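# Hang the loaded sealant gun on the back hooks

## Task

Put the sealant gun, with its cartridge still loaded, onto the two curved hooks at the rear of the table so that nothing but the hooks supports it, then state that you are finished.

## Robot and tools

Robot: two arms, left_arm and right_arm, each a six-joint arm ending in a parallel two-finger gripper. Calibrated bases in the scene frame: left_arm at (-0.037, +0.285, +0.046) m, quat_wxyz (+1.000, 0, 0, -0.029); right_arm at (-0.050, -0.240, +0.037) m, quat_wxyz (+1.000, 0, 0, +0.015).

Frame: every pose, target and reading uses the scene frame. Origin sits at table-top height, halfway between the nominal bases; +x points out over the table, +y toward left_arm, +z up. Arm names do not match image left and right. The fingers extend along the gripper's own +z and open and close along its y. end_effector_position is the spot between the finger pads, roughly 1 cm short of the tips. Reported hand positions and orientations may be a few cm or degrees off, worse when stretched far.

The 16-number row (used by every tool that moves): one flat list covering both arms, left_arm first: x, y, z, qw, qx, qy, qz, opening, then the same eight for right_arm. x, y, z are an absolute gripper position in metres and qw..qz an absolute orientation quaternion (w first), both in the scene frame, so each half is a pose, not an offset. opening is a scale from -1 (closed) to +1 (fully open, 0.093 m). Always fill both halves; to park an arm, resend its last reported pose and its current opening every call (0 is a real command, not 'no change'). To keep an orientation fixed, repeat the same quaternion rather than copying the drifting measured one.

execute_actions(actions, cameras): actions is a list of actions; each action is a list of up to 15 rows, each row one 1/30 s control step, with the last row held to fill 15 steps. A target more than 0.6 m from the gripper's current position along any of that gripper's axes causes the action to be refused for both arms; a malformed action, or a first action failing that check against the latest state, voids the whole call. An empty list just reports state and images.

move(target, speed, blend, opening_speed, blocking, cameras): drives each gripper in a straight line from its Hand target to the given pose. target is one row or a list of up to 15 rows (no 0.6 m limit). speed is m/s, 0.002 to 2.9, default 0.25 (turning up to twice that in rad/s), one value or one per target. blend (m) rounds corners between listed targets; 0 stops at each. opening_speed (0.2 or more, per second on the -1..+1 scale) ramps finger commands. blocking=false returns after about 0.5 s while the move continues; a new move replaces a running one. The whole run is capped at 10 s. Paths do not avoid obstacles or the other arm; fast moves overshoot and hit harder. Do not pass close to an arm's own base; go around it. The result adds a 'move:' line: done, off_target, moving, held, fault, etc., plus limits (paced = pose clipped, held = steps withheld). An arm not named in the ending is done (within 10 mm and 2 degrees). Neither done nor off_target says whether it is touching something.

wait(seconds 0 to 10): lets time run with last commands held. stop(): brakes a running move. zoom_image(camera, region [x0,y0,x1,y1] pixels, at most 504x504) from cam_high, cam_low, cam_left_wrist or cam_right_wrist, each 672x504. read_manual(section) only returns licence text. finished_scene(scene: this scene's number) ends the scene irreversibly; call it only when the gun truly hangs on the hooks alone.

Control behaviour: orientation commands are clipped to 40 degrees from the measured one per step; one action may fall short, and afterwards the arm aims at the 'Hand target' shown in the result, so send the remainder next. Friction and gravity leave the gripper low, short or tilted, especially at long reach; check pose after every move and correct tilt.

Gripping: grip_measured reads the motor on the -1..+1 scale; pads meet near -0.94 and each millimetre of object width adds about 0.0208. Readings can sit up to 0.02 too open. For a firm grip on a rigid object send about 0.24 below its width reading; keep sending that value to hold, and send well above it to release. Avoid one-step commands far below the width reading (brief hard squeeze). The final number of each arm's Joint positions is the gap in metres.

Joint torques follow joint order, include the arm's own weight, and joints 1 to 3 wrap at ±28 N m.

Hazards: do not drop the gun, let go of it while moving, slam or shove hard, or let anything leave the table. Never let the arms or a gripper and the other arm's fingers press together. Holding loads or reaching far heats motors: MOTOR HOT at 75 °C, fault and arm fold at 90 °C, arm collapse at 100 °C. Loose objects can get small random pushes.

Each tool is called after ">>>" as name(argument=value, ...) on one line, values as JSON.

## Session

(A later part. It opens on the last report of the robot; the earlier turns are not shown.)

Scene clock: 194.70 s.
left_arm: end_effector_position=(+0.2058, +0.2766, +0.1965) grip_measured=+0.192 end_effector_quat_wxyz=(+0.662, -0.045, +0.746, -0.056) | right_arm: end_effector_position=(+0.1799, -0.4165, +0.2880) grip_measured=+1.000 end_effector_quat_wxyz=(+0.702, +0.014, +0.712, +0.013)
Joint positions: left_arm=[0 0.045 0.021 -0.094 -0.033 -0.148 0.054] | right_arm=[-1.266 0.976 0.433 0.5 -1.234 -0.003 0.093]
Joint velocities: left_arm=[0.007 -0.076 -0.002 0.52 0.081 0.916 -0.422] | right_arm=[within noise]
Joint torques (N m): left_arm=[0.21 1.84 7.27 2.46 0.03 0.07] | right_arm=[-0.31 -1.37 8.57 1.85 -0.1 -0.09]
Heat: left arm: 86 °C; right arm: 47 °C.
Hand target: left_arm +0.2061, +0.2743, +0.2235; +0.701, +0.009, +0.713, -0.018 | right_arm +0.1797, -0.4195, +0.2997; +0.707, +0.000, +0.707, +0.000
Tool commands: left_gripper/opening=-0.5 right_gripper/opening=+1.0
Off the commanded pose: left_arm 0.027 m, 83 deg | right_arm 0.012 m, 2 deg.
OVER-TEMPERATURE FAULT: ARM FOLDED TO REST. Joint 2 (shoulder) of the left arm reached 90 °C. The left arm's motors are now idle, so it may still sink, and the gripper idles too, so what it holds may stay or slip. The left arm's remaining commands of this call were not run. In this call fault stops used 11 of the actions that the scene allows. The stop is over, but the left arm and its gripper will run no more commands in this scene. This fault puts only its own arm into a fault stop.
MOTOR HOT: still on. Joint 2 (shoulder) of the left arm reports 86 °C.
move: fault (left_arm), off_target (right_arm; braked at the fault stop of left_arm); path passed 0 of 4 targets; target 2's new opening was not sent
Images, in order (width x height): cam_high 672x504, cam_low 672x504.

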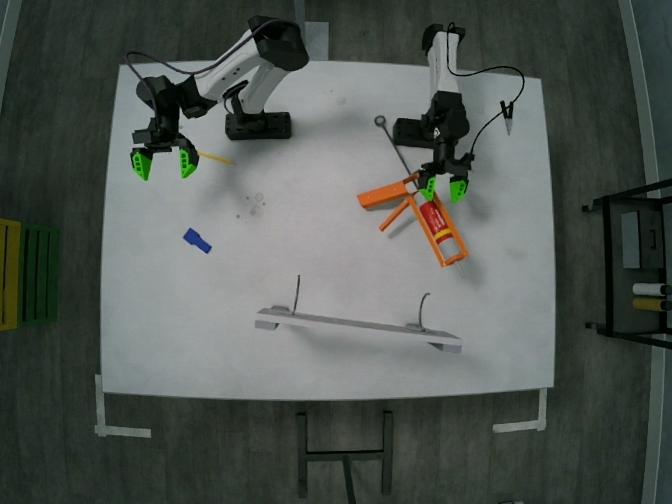

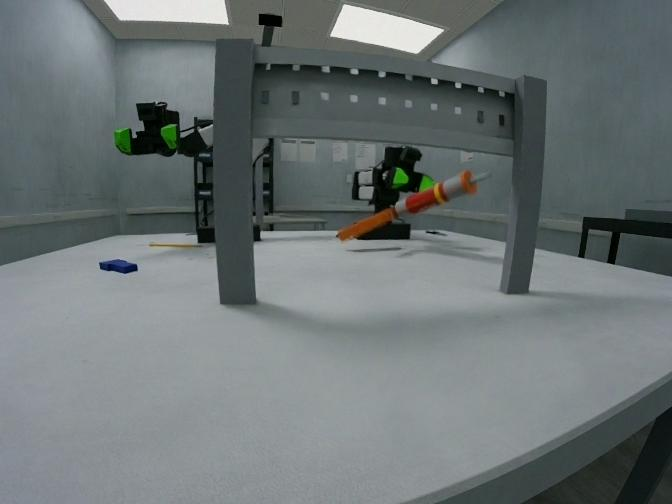

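>>> move(target=[[0.2058,0.2766,0.1965,0.662,-0.045,0.746,-0.056,-0.5,0.25,-0.15,0.32,0,0.707,0.707,0,1],[0.2058,0.2766,0.1965,0.662,-0.045,0.746,-0.056,-0.5,0.28,0.12,0.33,0,0.707,0.707,0,1]], speed=0.4, cameras=["cam_high","cam_low","cam_left_wrist","cam_right_wrist"])

>>> zoom_image(camera="cam_low", region=[300, 110, 540, 280])

Scene clock: 213.43 s.
left_arm: end_effector_position=(+0.1989, +0.2769, +0.1649) grip_measured=+0.092 end_effector_quat_wxyz=(+0.614, -0.045, +0.786, -0.049) | right_arm: end_effector_position=(+0.2782, +0.1210, +0.3233) grip_measured=+1.000 end_effector_quat_wxyz=(+0.019, +0.558, +0.787, +0.261)
Joint positions: left_arm=[0 0.017 0.015 -0.241 -0.033 -0.145 0.05] | right_arm=[0.793 2.239 2.764 -1.567 -0.029 2.064 0.093]
Joint velocities: within noise
Joint torques (N m): left_arm=[0.03 0.4 0.14 0.13 0.01 0.02] | right_arm=[-0.14 -11.58 6.58 1.29 0.03 0.05]
Heat: left arm: 69 °C; right arm: 47 °C.
Hand target: left_arm +0.1989, +0.2769, +0.1649; +0.614, -0.045, +0.786, -0.049 | right_arm +0.2798, +0.1196, +0.3294; +0.019, +0.564, +0.780, +0.270
Tool commands: left_gripper/opening=+0.092442 right_gripper/opening=+1.0
Off the commanded pose: right_arm 0.007 m, 36 deg.
OVER-TEMPERATURE FAULT: ARM FOLDED TO REST. As an earlier result told, the left arm's stop is over, but it will run no more commands in this scene. The left arm ran none of this call's commands.
joint sent to its limit (right arm) — joint 4 (wrist pitch), lower limit; joint 6 (wrist roll), upper limit. The joint targets are off in orientation, not in position.
move: fault (left_arm), off_target (right_arm)
camera_calibration:
cam_left_wrist: T_world_to_cam=[[0.0184273, -0.989852, 0.140901, 0.248216], [-0.628519, -0.121067, -0.768314, 0.325969], [0.777576, -0.0744009, -0.624372, 0.0527871], [0, 0, 0, 1]] pos_world=[0.159258, 0.289089, 0.248432]
cam_right_wrist: T_world_to_cam=[[-0.877709, -0.275719, -0.391926, 0.401304], [-0.473732, 0.622389, 0.623064, -0.111174], [0.0721401, 0.732537, -0.676894, 0.194318], [0, 0, 0, 1]] pos_world=[0.285544, 0.0374958, 0.358083]

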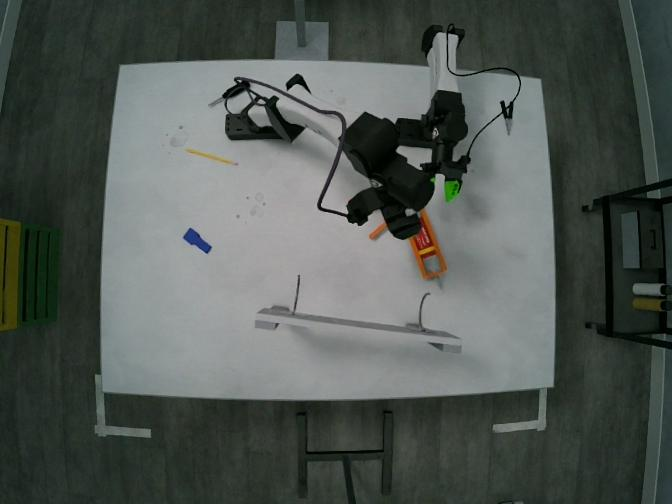

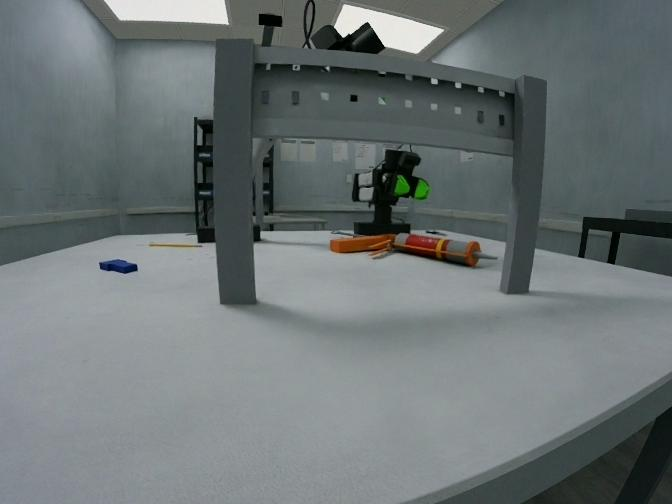

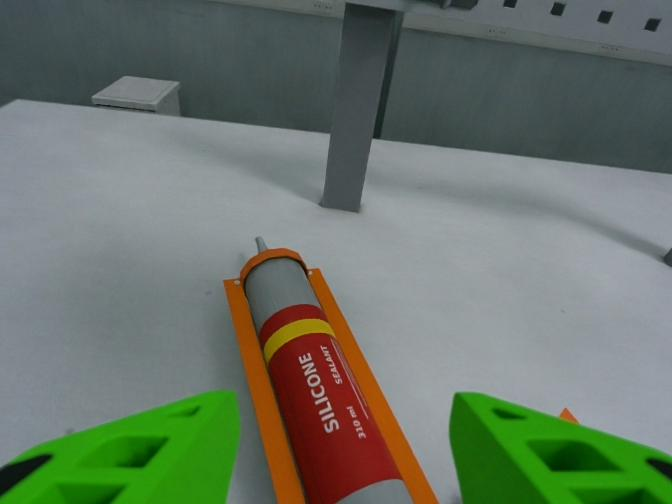

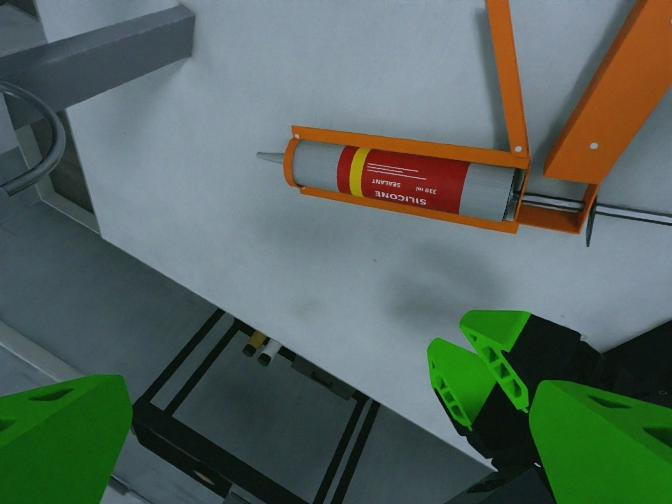

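Scaled by 2.100 from the camera's 672x504 image, which has a finer 960x720 frame.

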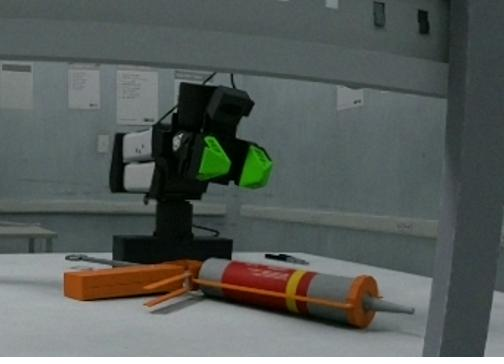

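>>> move(target=[[0.1989,0.2769,0.1649,0.614,-0.045,0.786,-0.049,0.09,0.22,0.03,0.2,0,0,1,0,1],[0.1989,0.2769,0.1649,0.614,-0.045,0.786,-0.049,0.09,0.187,0.088,0.12,0,-0.829,0.559,0,0.6],[0.1989,0.2769,0.1649,0.614,-0.045,0.786,-0.049,0.09,0.187,0.088,0.03,0,-0.829,0.559,0,0.6]], speed=[0.4,0.3,0.15], cameras=["cam_high","cam_low","cam_right_wrist"])

Scene clock: 291.60 s.
left_arm: end_effector_position=(+0.1989, +0.2769, +0.1649) grip_measured=+0.092 end_effector_quat_wxyz=(+0.614, -0.045, +0.786, -0.049) | right_arm: end_effector_position=(+0.1845, +0.0833, +0.0435) grip_measured=+0.601 end_effector_quat_wxyz=(+0.008, +0.826, -0.564, -0.002)
Joint positions: left_arm=[0 0.017 0.015 -0.241 -0.033 -0.145 0.05] | right_arm=[0.912 2.156 1.574 -1.005 -0.003 -1 0.074]
Joint velocities: within noise
Joint torques (N m): left_arm=[0.03 0.38 0.16 0.14 0.02 0.02] | right_arm=[0.36 -9.62 3.6 1 -0.01 -0.17]
Heat: left arm: 45 °C; right arm: 45 °C.
Hand target: left_arm +0.1989, +0.2769, +0.1649; +0.614, -0.045, +0.786, -0.049 | right_arm +0.1866, +0.0875, +0.0304; +0.001, +0.829, -0.559, +0.000
Tool commands: left_gripper/opening=+0.092442 right_gripper/opening=+0.6
Off the commanded pose: right_arm 0.014 m, 1 deg.
OVER-TEMPERATURE FAULT: ARM FOLDED TO REST. As an earlier result told, the left arm's stop is over, but it will run no more commands in this scene. The left arm ran none of this call's commands.
move: fault (left_arm), off_target (right_arm)
camera_calibration:
cam_right_wrist: T_world_to_cam=[[0.924853, 0.378628, 0.0358718, -0.20668], [0.322514, -0.830766, 0.453666, 0.0237991], [0.201572, -0.408005, -0.89045, 0.119693], [0, 0, 0, 1]] pos_world=[0.159347, 0.146862, 0.103197]
Images, in order (width x height): cam_high 672x504, cam_low 672x504, cam_right_wrist 672x504.

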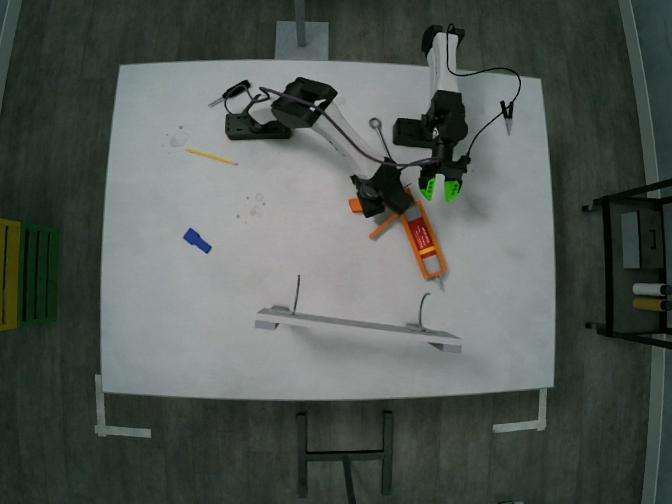

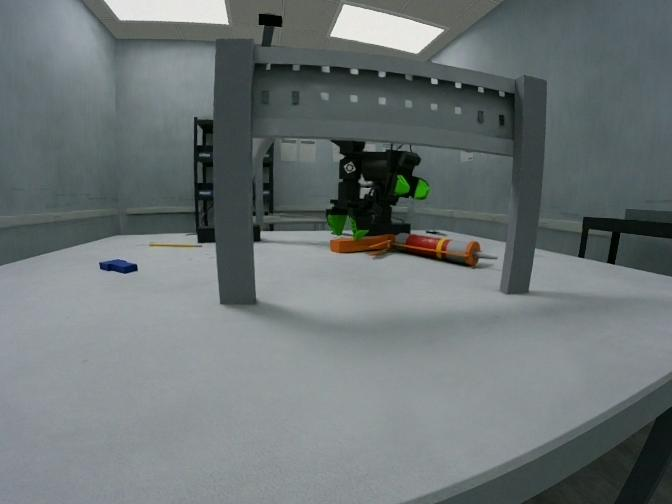

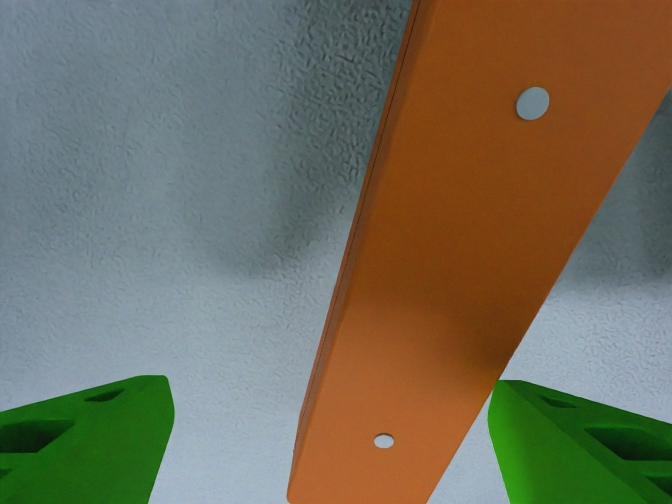

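>>> move(target=[[0.1989,0.2769,0.1649,0.614,-0.045,0.786,-0.049,0.09,0.189,0.09,0.016,0,-0.829,0.559,0,0.6],[0.1989,0.2769,0.1649,0.614,-0.045,0.786,-0.049,0.09,0.189,0.09,0.016,0,-0.829,0.559,0,-0.75],[0.1989,0.2769,0.1649,0.614,-0.045,0.786,-0.049,0.09,0.30,-0.115,0.016,0,-0.829,0.559,0,-0.75],[0.1989,0.2769,0.1649,0.614,-0.045,0.786,-0.049,0.09,0.30,-0.115,0.016,0,-0.829,0.559,0,0.6],[0.1989,0.2769,0.1649,0.614,-0.045,0.786,-0.049,0.09,0.28,-0.08,0.2,0,-0.4,0.917,0,1]], speed=[0.1,0.1,0.12,0.1,0.25], opening_speed=1.5, cameras=["cam_high","cam_low","cam_right_wrist"])

Scene clock: 310.73 s.
left_arm: end_effector_position=(+0.1989, +0.2769, +0.1649) grip_measured=+0.092 end_effector_quat_wxyz=(+0.614, -0.045, +0.786, -0.049) | right_arm: end_effector_position=(+0.2773, -0.0821, +0.1872) grip_measured=+1.000 end_effector_quat_wxyz=(-0.018, -0.401, +0.916, +0.004)
Joint positions: left_arm=[0 0.017 0.015 -0.241 -0.033 -0.145 0.05] | right_arm=[0.415 1.969 1.87 -1.508 -0.009 -0.38 0.093]
Joint velocities: within noise
Joint torques (N m): left_arm=[0.05 0.35 0.13 0.15 0 0] | right_arm=[0.59 -11.86 7.69 0.19 0.06 0.04]
Heat: left arm: 43 °C; right arm: 44 °C.
Hand target: left_arm +0.1989, +0.2769, +0.1649; +0.614, -0.045, +0.786, -0.049 | right_arm +0.2797, -0.0802, +0.1999; +0.000, -0.400, +0.917, +0.000
Tool commands: left_gripper/opening=+0.092442 right_gripper/opening=+1.0
Off the commanded pose: right_arm 0.013 m, 2 deg.
OVER-TEMPERATURE FAULT: ARM FOLDED TO REST. As an earlier result told, the left arm's stop is over, but it will run no more commands in this scene. The left arm ran none of this call's commands.
move: fault (left_arm), off_target (right_arm); target 2's new opening was sent with right_arm's hand 0.027 m and 1 deg from that target; target 4's new opening was sent with right_arm's hand 0.042 m and 8 deg from that target; target 5's new opening was sent with right_arm's hand 0.013 m and 2 deg from that target
camera_calibration:
cam_right_wrist: T_world_to_cam=[[0.746388, -0.664833, 0.030042, -0.270048], [-0.596131, -0.647826, 0.474289, 0.0572071], [-0.295861, -0.371912, -0.879857, 0.300419], [0, 0, 0, 1]] pos_world=[0.324546, -0.0307471, 0.245306]
Images, in order (width x height): cam_high 672x504, cam_low 672x504, cam_right_wrist 672x504.

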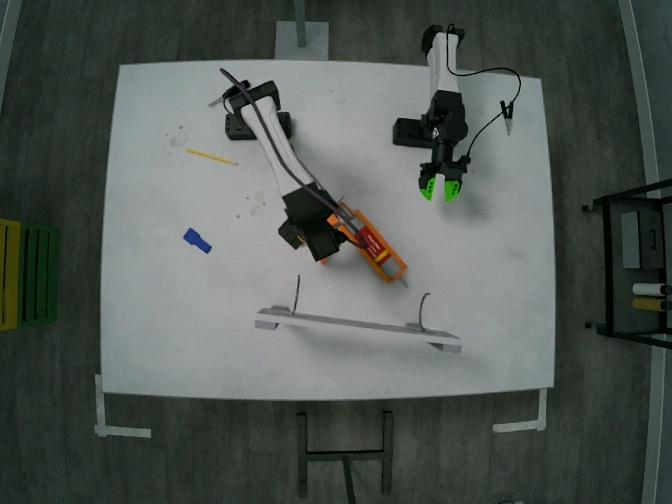

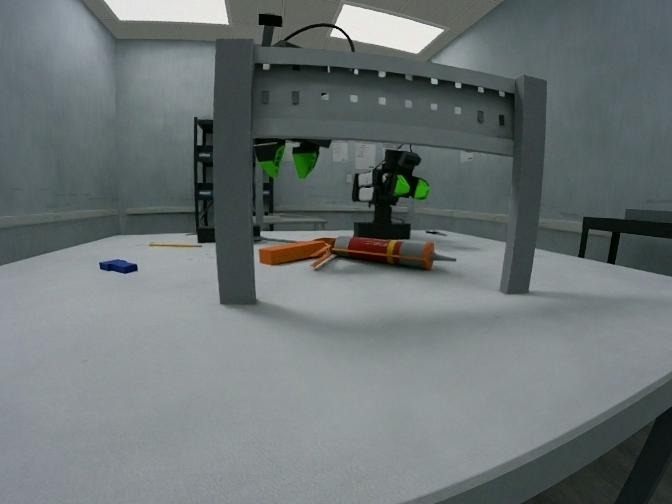

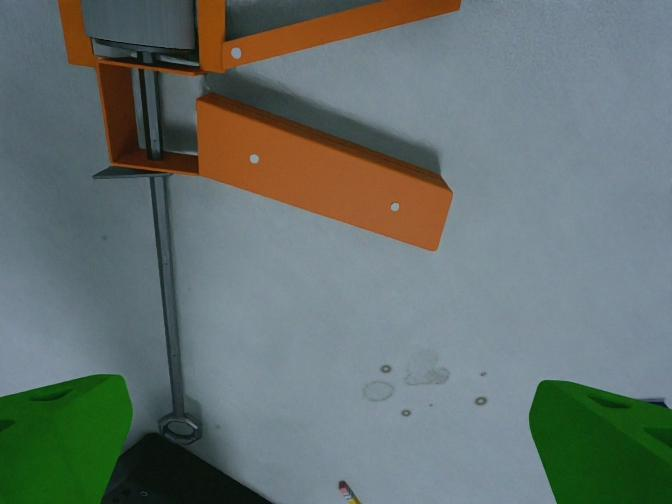

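>>> move(target=[[0.1989,0.2769,0.1649,0.614,-0.045,0.786,-0.049,0.09,0.298,0.058,0.11,0,-0.353,0.936,0,1],[0.1989,0.2769,0.1649,0.614,-0.045,0.786,-0.049,0.09,0.298,0.058,0.02,0,-0.353,0.936,0,1],[0.1989,0.2769,0.1649,0.614,-0.045,0.786,-0.049,0.09,0.298,0.058,0.02,0,-0.353,0.936,0,-0.4],[0.1989,0.2769,0.1649,0.614,-0.045,0.786,-0.049,0.09,0.325,0.0,0.045,0,0.087,0.996,0,-0.4]], speed=[0.3,0.15,0.15,0.2], opening_speed=1.2, cameras=["cam_high","cam_low","cam_right_wrist"])

Scene clock: 332.10 s.
left_arm: end_effector_position=(+0.1989, +0.2769, +0.1649) grip_measured=+0.092 end_effector_quat_wxyz=(+0.614, -0.045, +0.786, -0.049) | right_arm: end_effector_position=(+0.3184, +0.0133, +0.0327) grip_measured=+0.166 end_effector_quat_wxyz=(-0.021, +0.070, +0.997, +0.015)
Joint positions: left_arm=[0 0.017 0.015 -0.241 -0.033 -0.145 0.05] | right_arm=[0.554 2.355 1.864 -1.096 -0.049 0.723 0.053]
Joint velocities: within noise
Joint torques (N m): left_arm=[0.14 0.4 0.12 0.13 0.02 0.03] | right_arm=[-0.85 -17.05 4.41 0.25 0.49 0.19]
Heat: left arm: 42 °C; right arm: 44 °C.
Hand target: left_arm +0.1989, +0.2769, +0.1649; +0.614, -0.045, +0.786, -0.049 | right_arm +0.3249, +0.0002, +0.0448; +0.000, +0.087, +0.996, +0.000
Tool commands: left_gripper/opening=+0.092442 right_gripper/opening=-0.4
Off the commanded pose: right_arm 0.019 m, 4 deg.
OVER-TEMPERATURE FAULT: ARM FOLDED TO REST. As an earlier result told, the left arm's stop is over, but it will run no more commands in this scene. The left arm ran none of this call's commands.
move: fault (left_arm), off_target (right_arm); target 3's new opening was sent with right_arm's hand 0.016 m and 2 deg from that target
camera_calibration:
cam_right_wrist: T_world_to_cam=[[-0.120649, -0.99238, 0.0250014, 0.0479324], [-0.865494, 0.11749, 0.486945, 0.291928], [-0.486173, 0.0371107, -0.873074, 0.267061], [0, 0, 0, 1]] pos_world=[0.388283, 0.00335764, 0.0898124]
Images, in order (width x height): cam_high 672x504, cam_low 672x504, cam_right_wrist 672x504.

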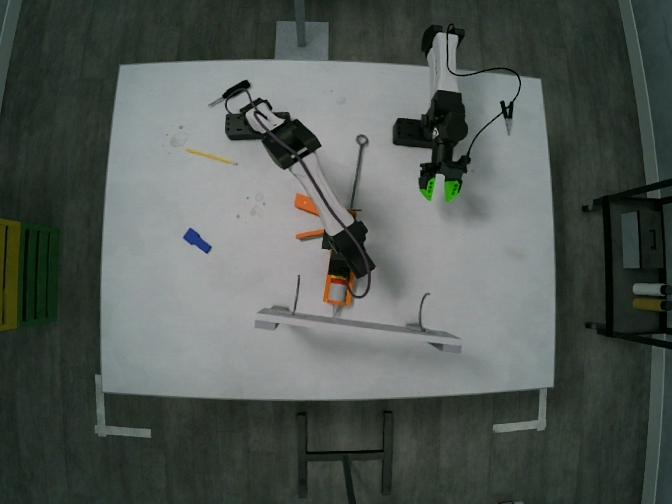

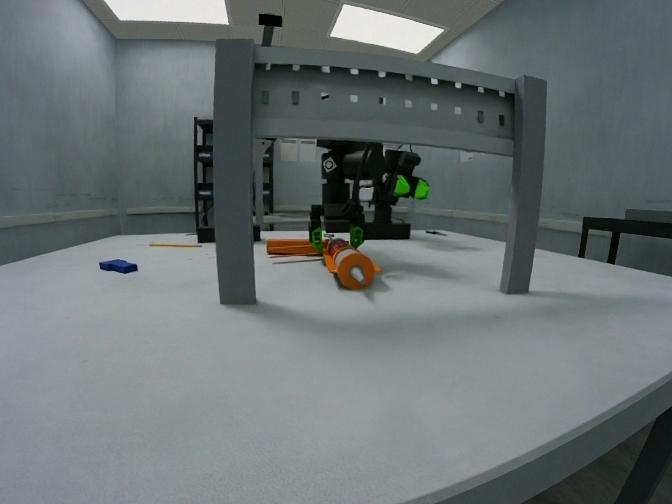

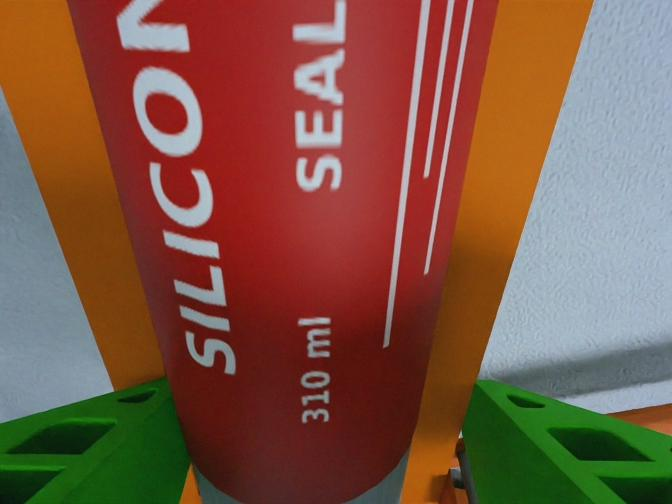

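Excellent. Continue rotating to −60, −98.

>>> move(target=[[0.1989,0.2769,0.1649,0.614,-0.045,0.786,-0.049,0.09,0.32,-0.01,0.06,0,0.5,0.866,0,-0.4],[0.1989,0.2769,0.1649,0.614,-0.045,0.786,-0.049,0.09,0.29,-0.06,0.06,0,0.755,0.656,0,-0.4]], speed=[0.25,0.25], cameras=["cam_high","cam_low","cam_right_wrist"])

Scene clock: 345.07 s.
left_arm: end_effector_position=(+0.1989, +0.2769, +0.1649) grip_measured=+0.092 end_effector_quat_wxyz=(+0.614, -0.045, +0.786, -0.049) | right_arm: end_effector_position=(+0.2859, -0.0623, +0.0349) grip_measured=+0.166 end_effector_quat_wxyz=(-0.024, +0.714, +0.700, -0.023)
Joint positions: left_arm=[0 0.017 0.015 -0.241 -0.033 -0.145 0.05] | right_arm=[0.442 2.135 1.502 -0.997 -0.033 2.062 0.053]
Joint velocities: within noise
Joint torques (N m): left_arm=[0.06 0.38 0.14 0.14 0.02 0] | right_arm=[-0.32 -17.92 5.12 0.03 -0.13 0.11]
Heat: left arm: 41 °C; right arm: 46 °C.
Hand target: left_arm +0.1989, +0.2769, +0.1649; +0.614, -0.045, +0.786, -0.049 | right_arm +0.2899, -0.0605, +0.0592; -0.022, +0.721, +0.692, +0.005
Tool commands: left_gripper/opening=+0.092442 right_gripper/opening=-0.4
Off the commanded pose: right_arm 0.026 m, 8 deg.
OVER-TEMPERATURE FAULT: ARM FOLDED TO REST. As an earlier result told, the left arm's stop is over, but it will run no more commands in this scene. The left arm ran none of this call's commands.
joint sent to its limit (right arm) — joint 6 (wrist roll), upper limit. The joint targets are off in orientation, not in position.
move: fault (left_arm), off_target (right_arm)
camera_calibration:
cam_right_wrist: T_world_to_cam=[[-0.992851, 0.00301097, 0.119321, 0.276991], [0.0563999, 0.892872, 0.446764, 0.0576841], [-0.105193, 0.4503, -0.886659, 0.173257], [0, 0, 0, 1]] pos_world=[0.289983, -0.130356, 0.0947975]
Images, in order (width x height): cam_high 672x504, cam_low 672x504, cam_right_wrist 672x504.

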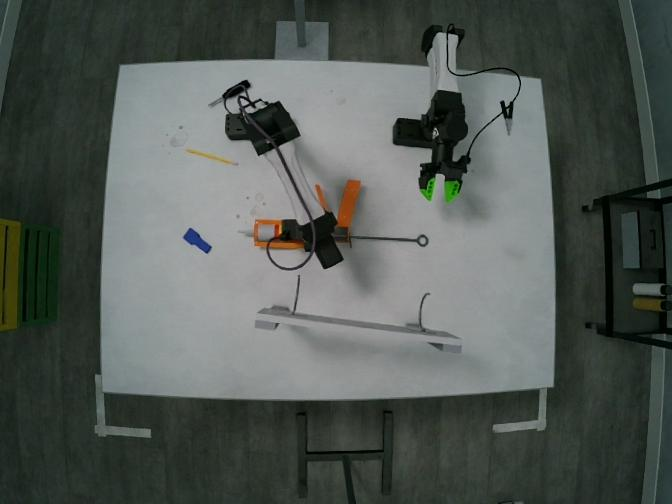

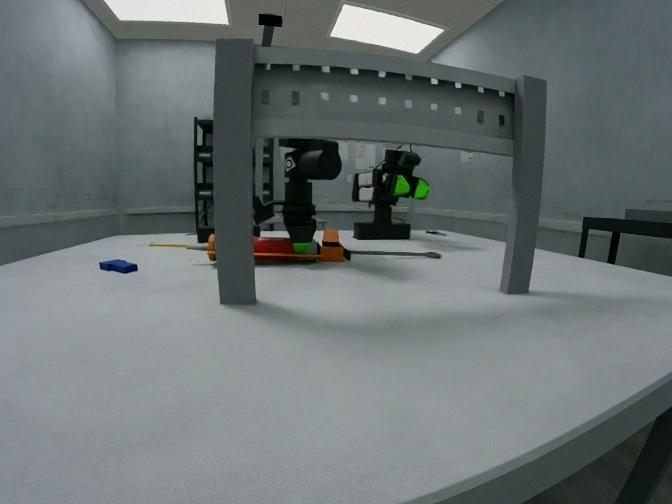

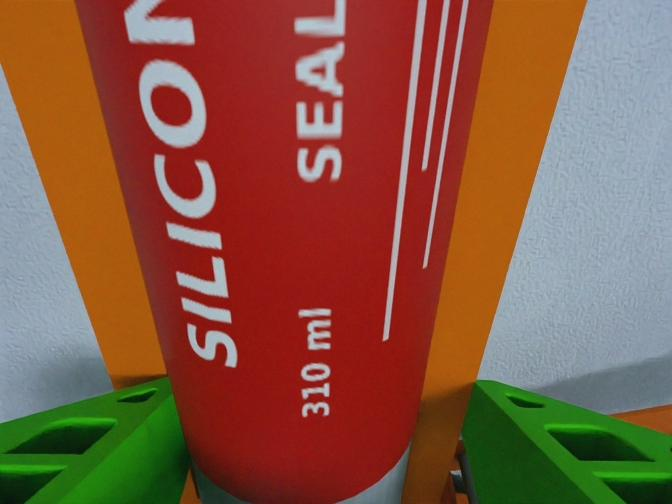

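>>> move(target=[[0.1989,0.2769,0.1649,0.614,-0.045,0.786,-0.049,0.09,0.27,-0.05,0.23,0,0.714,0.700,0,-0.4],[0.1989,0.2769,0.1649,0.614,-0.045,0.786,-0.049,0.09,0.31,0.0,0.5,0.6537,0.3819,0.4897,0.4329,-0.4]], speed=[0.2,0.3], cameras=["cam_high","cam_low"])

>>> zoom_image(camera="cam_high", region=[200, 170, 500, 360])

Scene clock: 366.27 s.
left_arm: end_effector_position=(+0.1989, +0.2769, +0.1649) grip_measured=+0.092 end_effector_quat_wxyz=(+0.614, -0.045, +0.786, -0.049) | right_arm: end_effector_position=(+0.3178, +0.0126, +0.4350) grip_measured=+0.166 end_effector_quat_wxyz=(+0.646, +0.353, +0.584, +0.341)
Joint positions: left_arm=[0 0.017 0.015 -0.241 -0.033 -0.145 0.05] | right_arm=[0.889 1.511 1.272 0.361 0.973 0.928 0.053]
Joint velocities: within noise
Joint torques (N m): left_arm=[0.02 0.35 0.14 0.16 0 0.01] | right_arm=[-0.29 -12.07 9.05 3.73 -0.24 -0.04]
Heat: left arm: 40 °C; right arm: 49 °C.
Hand target: left_arm +0.1989, +0.2769, +0.1649; +0.614, -0.045, +0.786, -0.049 | right_arm +0.3046, -0.0057, +0.4964; +0.649, +0.385, +0.496, +0.430
Tool commands: left_gripper/opening=+0.092442 right_gripper/opening=-0.4
Off the commanded pose: right_arm 0.067 m, 15 deg.
OVER-TEMPERATURE FAULT: ARM FOLDED TO REST. As an earlier result told, the left arm's stop is over, but it will run no more commands in this scene. The left arm ran none of this call's commands.
move: fault (left_arm), off_target (right_arm)
Images, in order (width x height): cam_high 672x504, cam_low 672x504.

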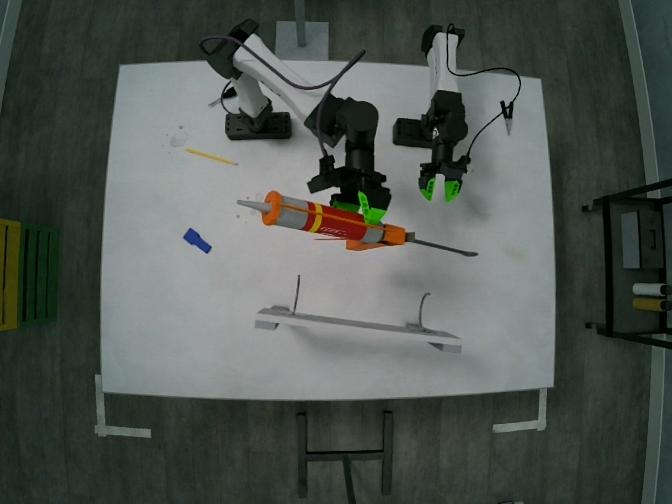

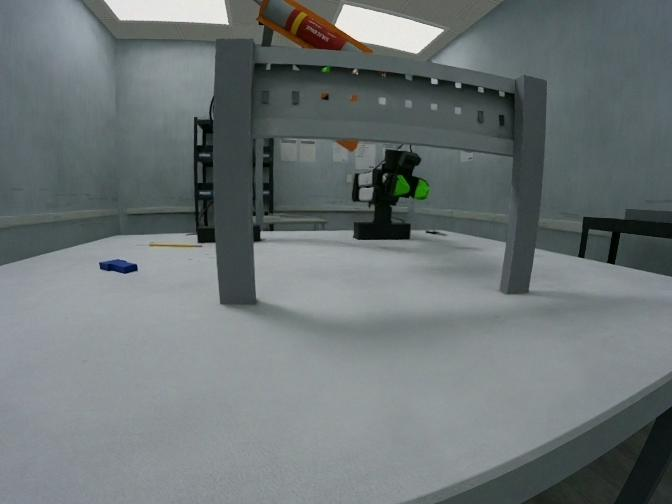

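Scaled by 1.680 from the camera's 672x504 image, which has a finer 960x720 frame.

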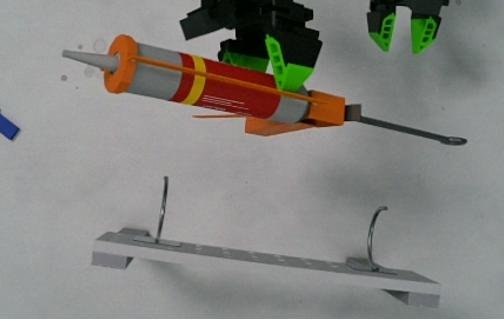

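>>> move(target=[[0.1989,0.2769,0.1649,0.614,-0.045,0.786,-0.049,0.09,0.32,-0.012,0.5,0.5493,0.4754,0.3995,0.5594,-0.4],[0.1989,0.2769,0.1649,0.614,-0.045,0.786,-0.049,0.09,0.46,-0.012,0.5,0.5493,0.4754,0.3995,0.5594,-0.4]], speed=[0.3,0.2], cameras=["cam_high","cam_low"])

>>> zoom_image(camera="cam_high", region=[200, 170, 500, 360])

Scene clock: 379.83 s.
left_arm: end_effector_position=(+0.1989, +0.2769, +0.1649) grip_measured=+0.092 end_effector_quat_wxyz=(+0.614, -0.045, +0.786, -0.049) | right_arm: end_effector_position=(+0.4562, -0.0105, +0.3879) grip_measured=+0.166 end_effector_quat_wxyz=(+0.533, +0.486, +0.532, +0.443)
Joint positions: left_arm=[0 0.017 0.015 -0.241 -0.033 -0.145 0.05] | right_arm=[0.582 1.828 1.557 0.222 0.659 1.464 0.053]
Joint velocities: within noise
Joint torques (N m): left_arm=[0.13 0.4 0.18 0.16 0.02 -0.01] | right_arm=[0.17 -14.9 14.45 4.13 0.07 0.22]
Heat: left arm: 40 °C; right arm: 49 °C.
Hand target: left_arm +0.1989, +0.2769, +0.1649; +0.614, -0.045, +0.786, -0.049 | right_arm +0.4400, -0.0233, +0.4924; +0.545, +0.478, +0.405, +0.557
Tool commands: left_gripper/opening=+0.092442 right_gripper/opening=-0.4
Off the commanded pose: right_arm 0.112 m, 20 deg.
OVER-TEMPERATURE FAULT: ARM FOLDED TO REST. As an earlier result told, the left arm's stop is over, but it will run no more commands in this scene. The left arm ran none of this call's commands.
move: fault (left_arm), off_target (right_arm)
Images, in order (width x height): cam_high 672x504, cam_low 672x504.

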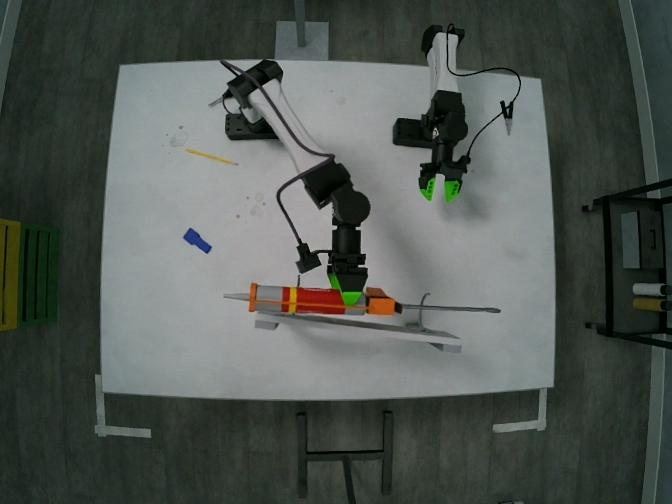

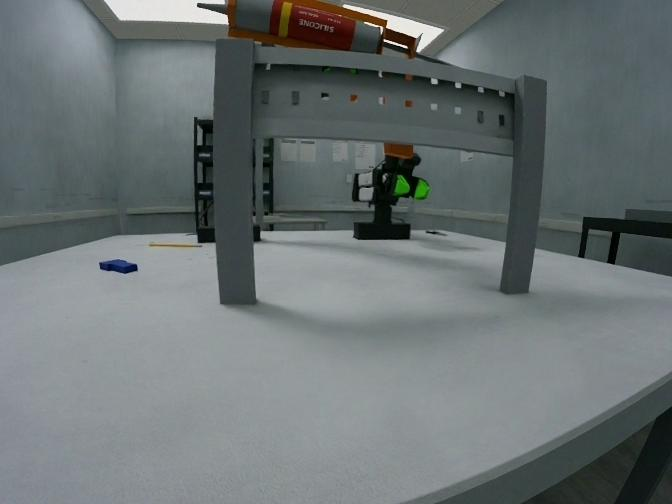

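Scaled by 1.680 from the camera's 672x504 image, which has a finer 960x720 frame.

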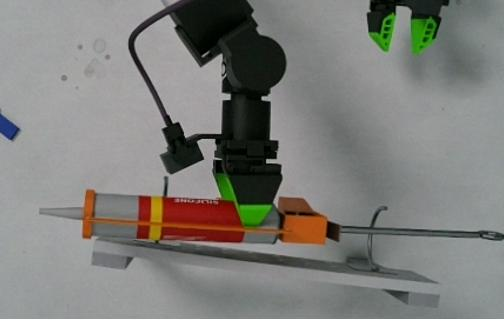

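>>> move(target=[[0.1989,0.2769,0.1649,0.614,-0.045,0.786,-0.049,0.09,0.466,-0.012,0.42,0.5685,0.4890,0.3827,0.5399,-0.4]], speed=0.15, cameras=["cam_high"])

>>> zoom_image(camera="cam_high", region=[200, 170, 500, 360])

Scene clock: 390.27 s.
left_arm: end_effector_position=(+0.1989, +0.2769, +0.1649) grip_measured=+0.092 end_effector_quat_wxyz=(+0.614, -0.045, +0.786, -0.049) | right_arm: end_effector_position=(+0.4693, -0.0097, +0.3331) grip_measured=+0.166 end_effector_quat_wxyz=(+0.550, +0.501, +0.502, +0.441)
Joint positions: left_arm=[0 0.017 0.015 -0.241 -0.033 -0.145 0.05] | right_arm=[0.584 1.929 1.436 0.485 0.723 1.466 0.053]
Joint velocities: within noise
Joint torques (N m): left_arm=[0.01 0.46 0.05 0.14 0 0.01] | right_arm=[0.7 -15.73 10.17 4.28 0.24 -0.02]
Heat: left arm: 39 °C; right arm: 51 °C.
Hand target: left_arm +0.1989, +0.2769, +0.1649; +0.614, -0.045, +0.786, -0.049 | right_arm +0.4561, -0.0184, +0.4154; +0.561, +0.496, +0.389, +0.536
Tool commands: left_gripper/opening=+0.092442 right_gripper/opening=-0.4
Off the commanded pose: right_arm 0.087 m, 18 deg.
OVER-TEMPERATURE FAULT: ARM FOLDED TO REST. As an earlier result told, the left arm's stop is over, but it will run no more commands in this scene. The left arm ran none of this call's commands.
move: fault (left_arm), off_target (right_arm)
Images, in order (width x height): cam_high 672x504.

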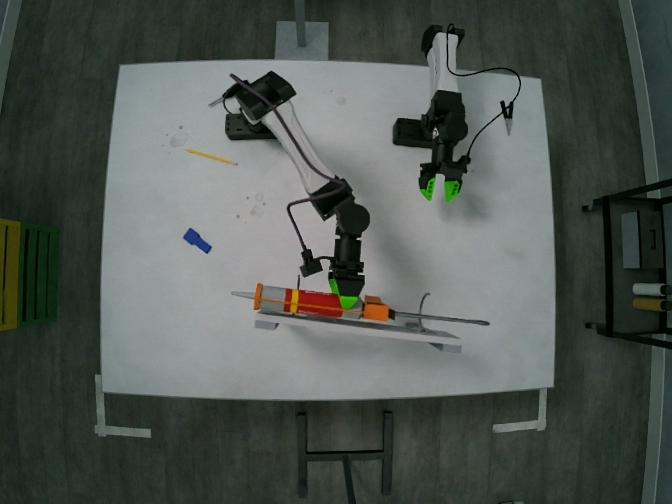

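Scaled by 1.680 from the camera's 672x504 image, which has a finer 960x720 frame.

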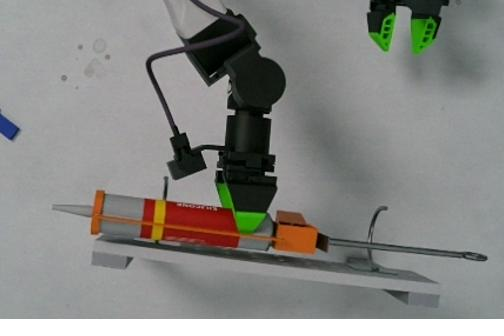

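>>> move(target=[[0.1989,0.2769,0.1649,0.614,-0.045,0.786,-0.049,0.09,0.462,-0.014,0.31,0.5685,0.4890,0.3827,0.5399,-0.4],[0.1989,0.2769,0.1649,0.614,-0.045,0.786,-0.049,0.09,0.466,-0.012,0.222,0.56,0.485,0.502,0.445,-0.4]], speed=0.08, cameras=["cam_high","cam_low","cam_right_wrist"])

>>> zoom_image(camera="cam_high", region=[200, 170, 500, 360])

Scene clock: 406.00 s.
left_arm: end_effector_position=(+0.1989, +0.2769, +0.1649) grip_measured=+0.092 end_effector_quat_wxyz=(+0.614, -0.045, +0.786, -0.049) | right_arm: end_effector_position=(+0.4638, -0.0146, +0.2473) grip_measured=+0.166 end_effector_quat_wxyz=(+0.578, +0.481, +0.487, +0.446)
Joint positions: left_arm=[0 0.017 0.015 -0.241 -0.033 -0.145 0.05] | right_arm=[0.586 2.082 1.202 0.967 0.736 1.378 0.053]
Joint velocities: within noise
Joint torques (N m): left_arm=[0.06 0.43 0.1 0.13 0.02 0.01] | right_arm=[-0.13 -8.7 4.27 1.82 -0.31 0.36]
Heat: left arm: 39 °C; right arm: 53 °C.
Hand target: left_arm +0.1989, +0.2769, +0.1649; +0.614, -0.045, +0.786, -0.049 | right_arm +0.4651, -0.0125, +0.2221; +0.560, +0.486, +0.502, +0.445
Tool commands: left_gripper/opening=+0.092442 right_gripper/opening=-0.4
Off the commanded pose: right_arm 0.026 m, 3 deg.
OVER-TEMPERATURE FAULT: ARM FOLDED TO REST. As an earlier result told, the left arm's stop is over, but it will run no more commands in this scene. The left arm ran none of this call's commands.
move: fault (left_arm), off_target (right_arm)
camera_calibration:
cam_right_wrist: T_world_to_cam=[[-0.00642188, -0.150589, -0.988576, 0.242346], [-0.328572, 0.934024, -0.140144, 0.234506], [0.944457, 0.323918, -0.0554774, -0.335436], [0, 0, 0, 1]] pos_world=[0.395413, -0.0738857, 0.253833]
Images, in order (width x height): cam_high 672x504, cam_low 672x504, cam_right_wrist 672x504.

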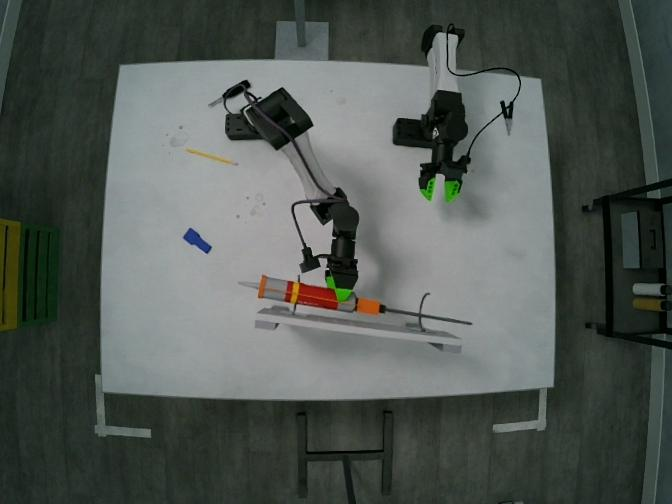

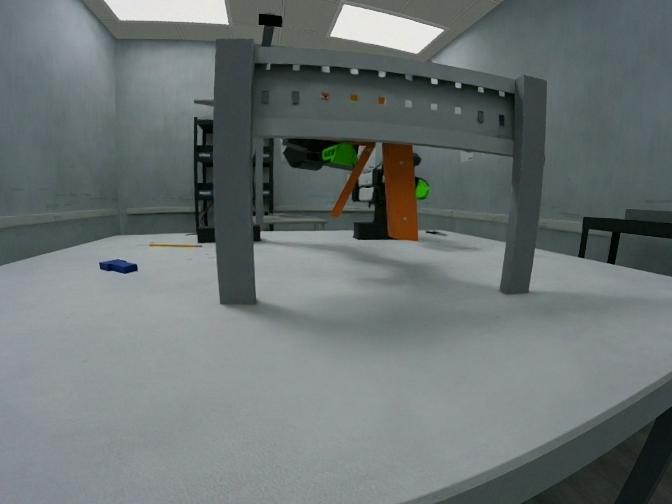

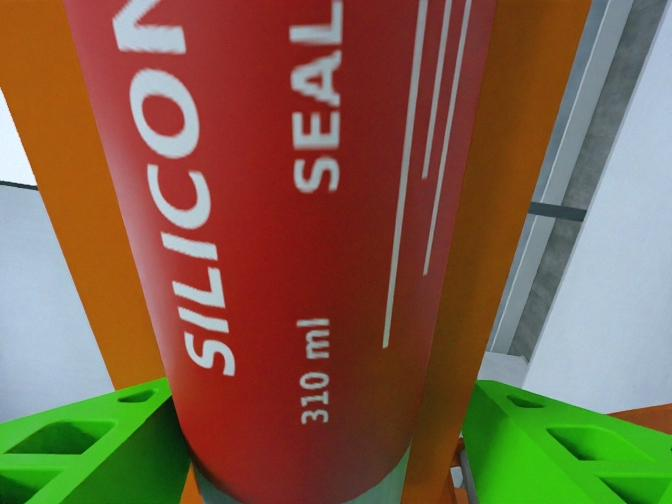

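Scaled by 1.680 from the camera's 672x504 image, which has a finer 960x720 frame.

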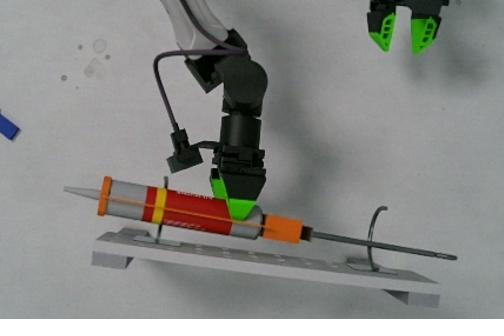

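>>> move(target=[[0.1989,0.2769,0.1649,0.614,-0.045,0.786,-0.049,0.09,0.464,-0.0145,0.249,0.57,0.484,0.492,0.446,-0.4],[0.1989,0.2769,0.1649,0.614,-0.045,0.786,-0.049,0.09,0.464,-0.0145,0.25,0.57,0.484,0.492,0.446,1],[0.1989,0.2769,0.1649,0.614,-0.045,0.786,-0.049,0.09,0.34,0.005,0.252,0.57,0.484,0.492,0.446,1]], speed=0.09, opening_speed=0.7)

>>> zoom_image(camera="cam_high", region=[200, 170, 500, 360])

Scene clock: 419.93 s.
left_arm: end_effector_position=(+0.1989, +0.2769, +0.1649) grip_measured=+0.092 end_effector_quat_wxyz=(+0.614, -0.045, +0.786, -0.049) | right_arm: end_effector_position=(+0.3445, +0.0102, +0.2334) grip_measured=+1.000 end_effector_quat_wxyz=(+0.567, +0.478, +0.517, +0.428)
Joint positions: left_arm=[0 0.017 0.015 -0.241 -0.033 -0.145 0.05] | right_arm=[0.836 1.851 0.853 1.013 0.965 1.38 0.093]
Joint velocities: within noise
Joint torques (N m): left_arm=[0.08 0.4 0.12 0.14 0.01 0.01] | right_arm=[0.44 -12.37 4.64 2.28 0.15 -0.18]
Heat: left arm: 38 °C; right arm: 49 °C.
Hand target: left_arm +0.1989, +0.2769, +0.1649; +0.614, -0.045, +0.786, -0.049 | right_arm +0.3403, +0.0050, +0.2513; +0.569, +0.484, +0.492, +0.446
Tool commands: left_gripper/opening=+0.092442 right_gripper/opening=+1.0
Off the commanded pose: right_arm 0.020 m, 4 deg.
OVER-TEMPERATURE FAULT: ARM FOLDED TO REST. As an earlier result told, the left arm's stop is over, but it will run no more commands in this scene. The left arm ran none of this call's commands.
move: fault (left_arm), off_target (right_arm)
camera_calibration:
cam_left_wrist: T_world_to_cam=[[0.0184273, -0.989852, 0.140901, 0.248216], [-0.628519, -0.121067, -0.768314, 0.325969], [0.777576, -0.0744009, -0.624372, 0.0527871], [0, 0, 0, 1]] pos_world=[0.159258, 0.289089, 0.248432]
cam_right_wrist: T_world_to_cam=[[-0.0622567, -0.188272, -0.980142, 0.249229], [-0.356742, 0.921368, -0.154322, 0.183285], [0.932126, 0.34005, -0.124526, -0.2113], [0, 0, 0, 1]] pos_world=[0.27786, -0.0500976, 0.246252]

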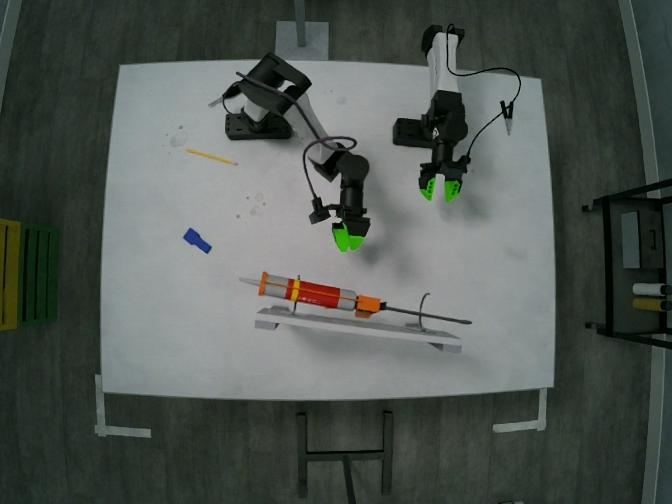

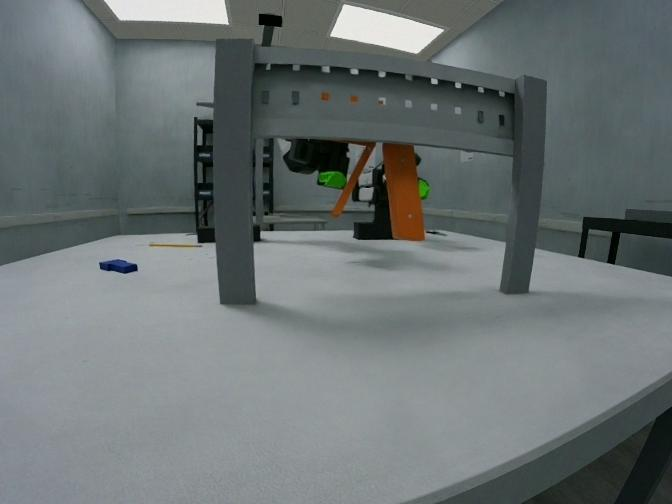

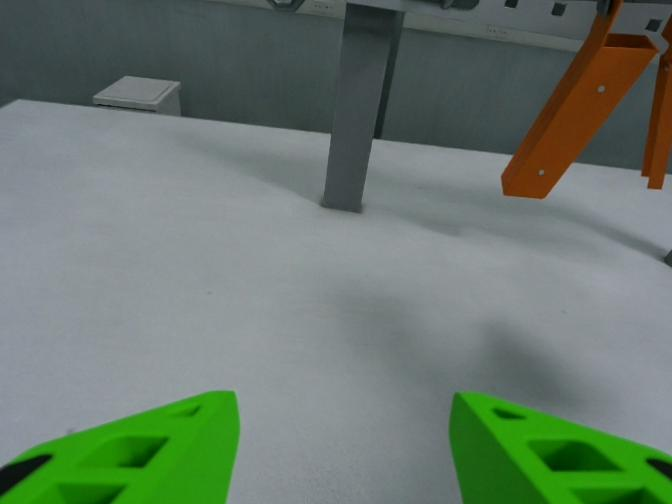

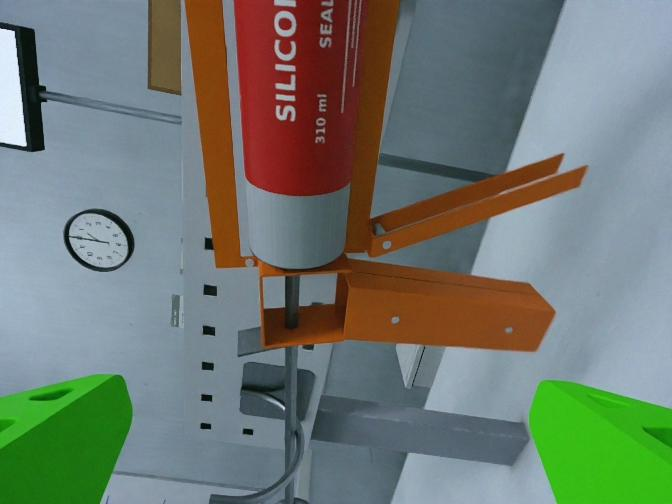

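Scaled by 1.680 from the camera's 672x504 image, which has a finer 960x720 frame.

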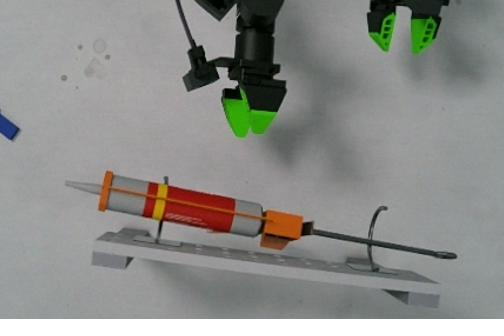

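Hung. Wait for stillness before finishing.

>>> wait(seconds=5, cameras=["cam_high"])

>>> finished_scene(scene=3)

Scene clock: 428.27 s.
left_arm: end_effector_position=(+0.1989, +0.2769, +0.1649) grip_measured=+0.092 end_effector_quat_wxyz=(+0.614, -0.045, +0.786, -0.049) | right_arm: end_effector_position=(+0.3445, +0.0100, +0.2335) grip_measured=+1.000 end_effector_quat_wxyz=(+0.567, +0.478, +0.517, +0.428)
Joint positions: left_arm=[0 0.017 0.015 -0.241 -0.033 -0.145 0.05] | right_arm=[0.836 1.851 0.853 1.014 0.967 1.379 0.093]
Joint velocities: within noise
Joint torques (N m): left_arm=[0.12 0.47 0.17 0.13 0.01 0.03] | right_arm=[0.42 -12.38 4.66 2.28 0.14 -0.19]
Heat: left arm: 38 °C; right arm: 49 °C.
Hand target: left_arm +0.1989, +0.2769, +0.1649; +0.614, -0.045, +0.786, -0.049 | right_arm +0.3403, +0.0051, +0.2514; +0.569, +0.484, +0.492, +0.446
Tool commands: left_gripper/opening=+0.092442 right_gripper/opening=+1.0
Off the commanded pose: right_arm 0.020 m, 4 deg.
OVER-TEMPERATURE FAULT: ARM FOLDED TO REST. As an earlier result told, the left arm's stop is over, but it will run no more commands in this scene.
wait: 5.00 s; at rest from the start
Images, in order (width x height): cam_high 672x504.

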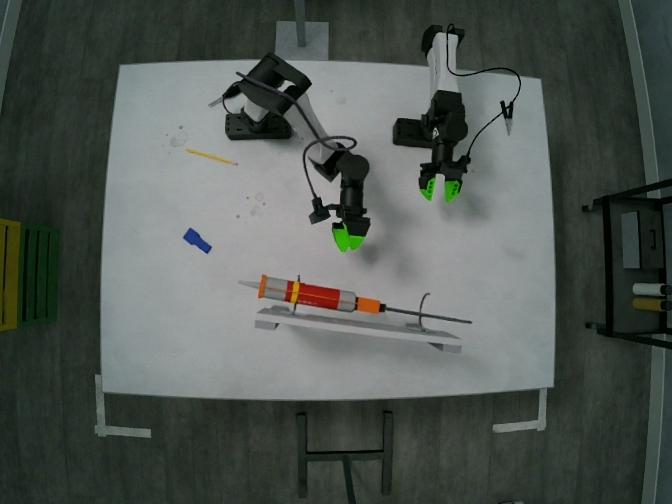

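The scene is finished: the task was done.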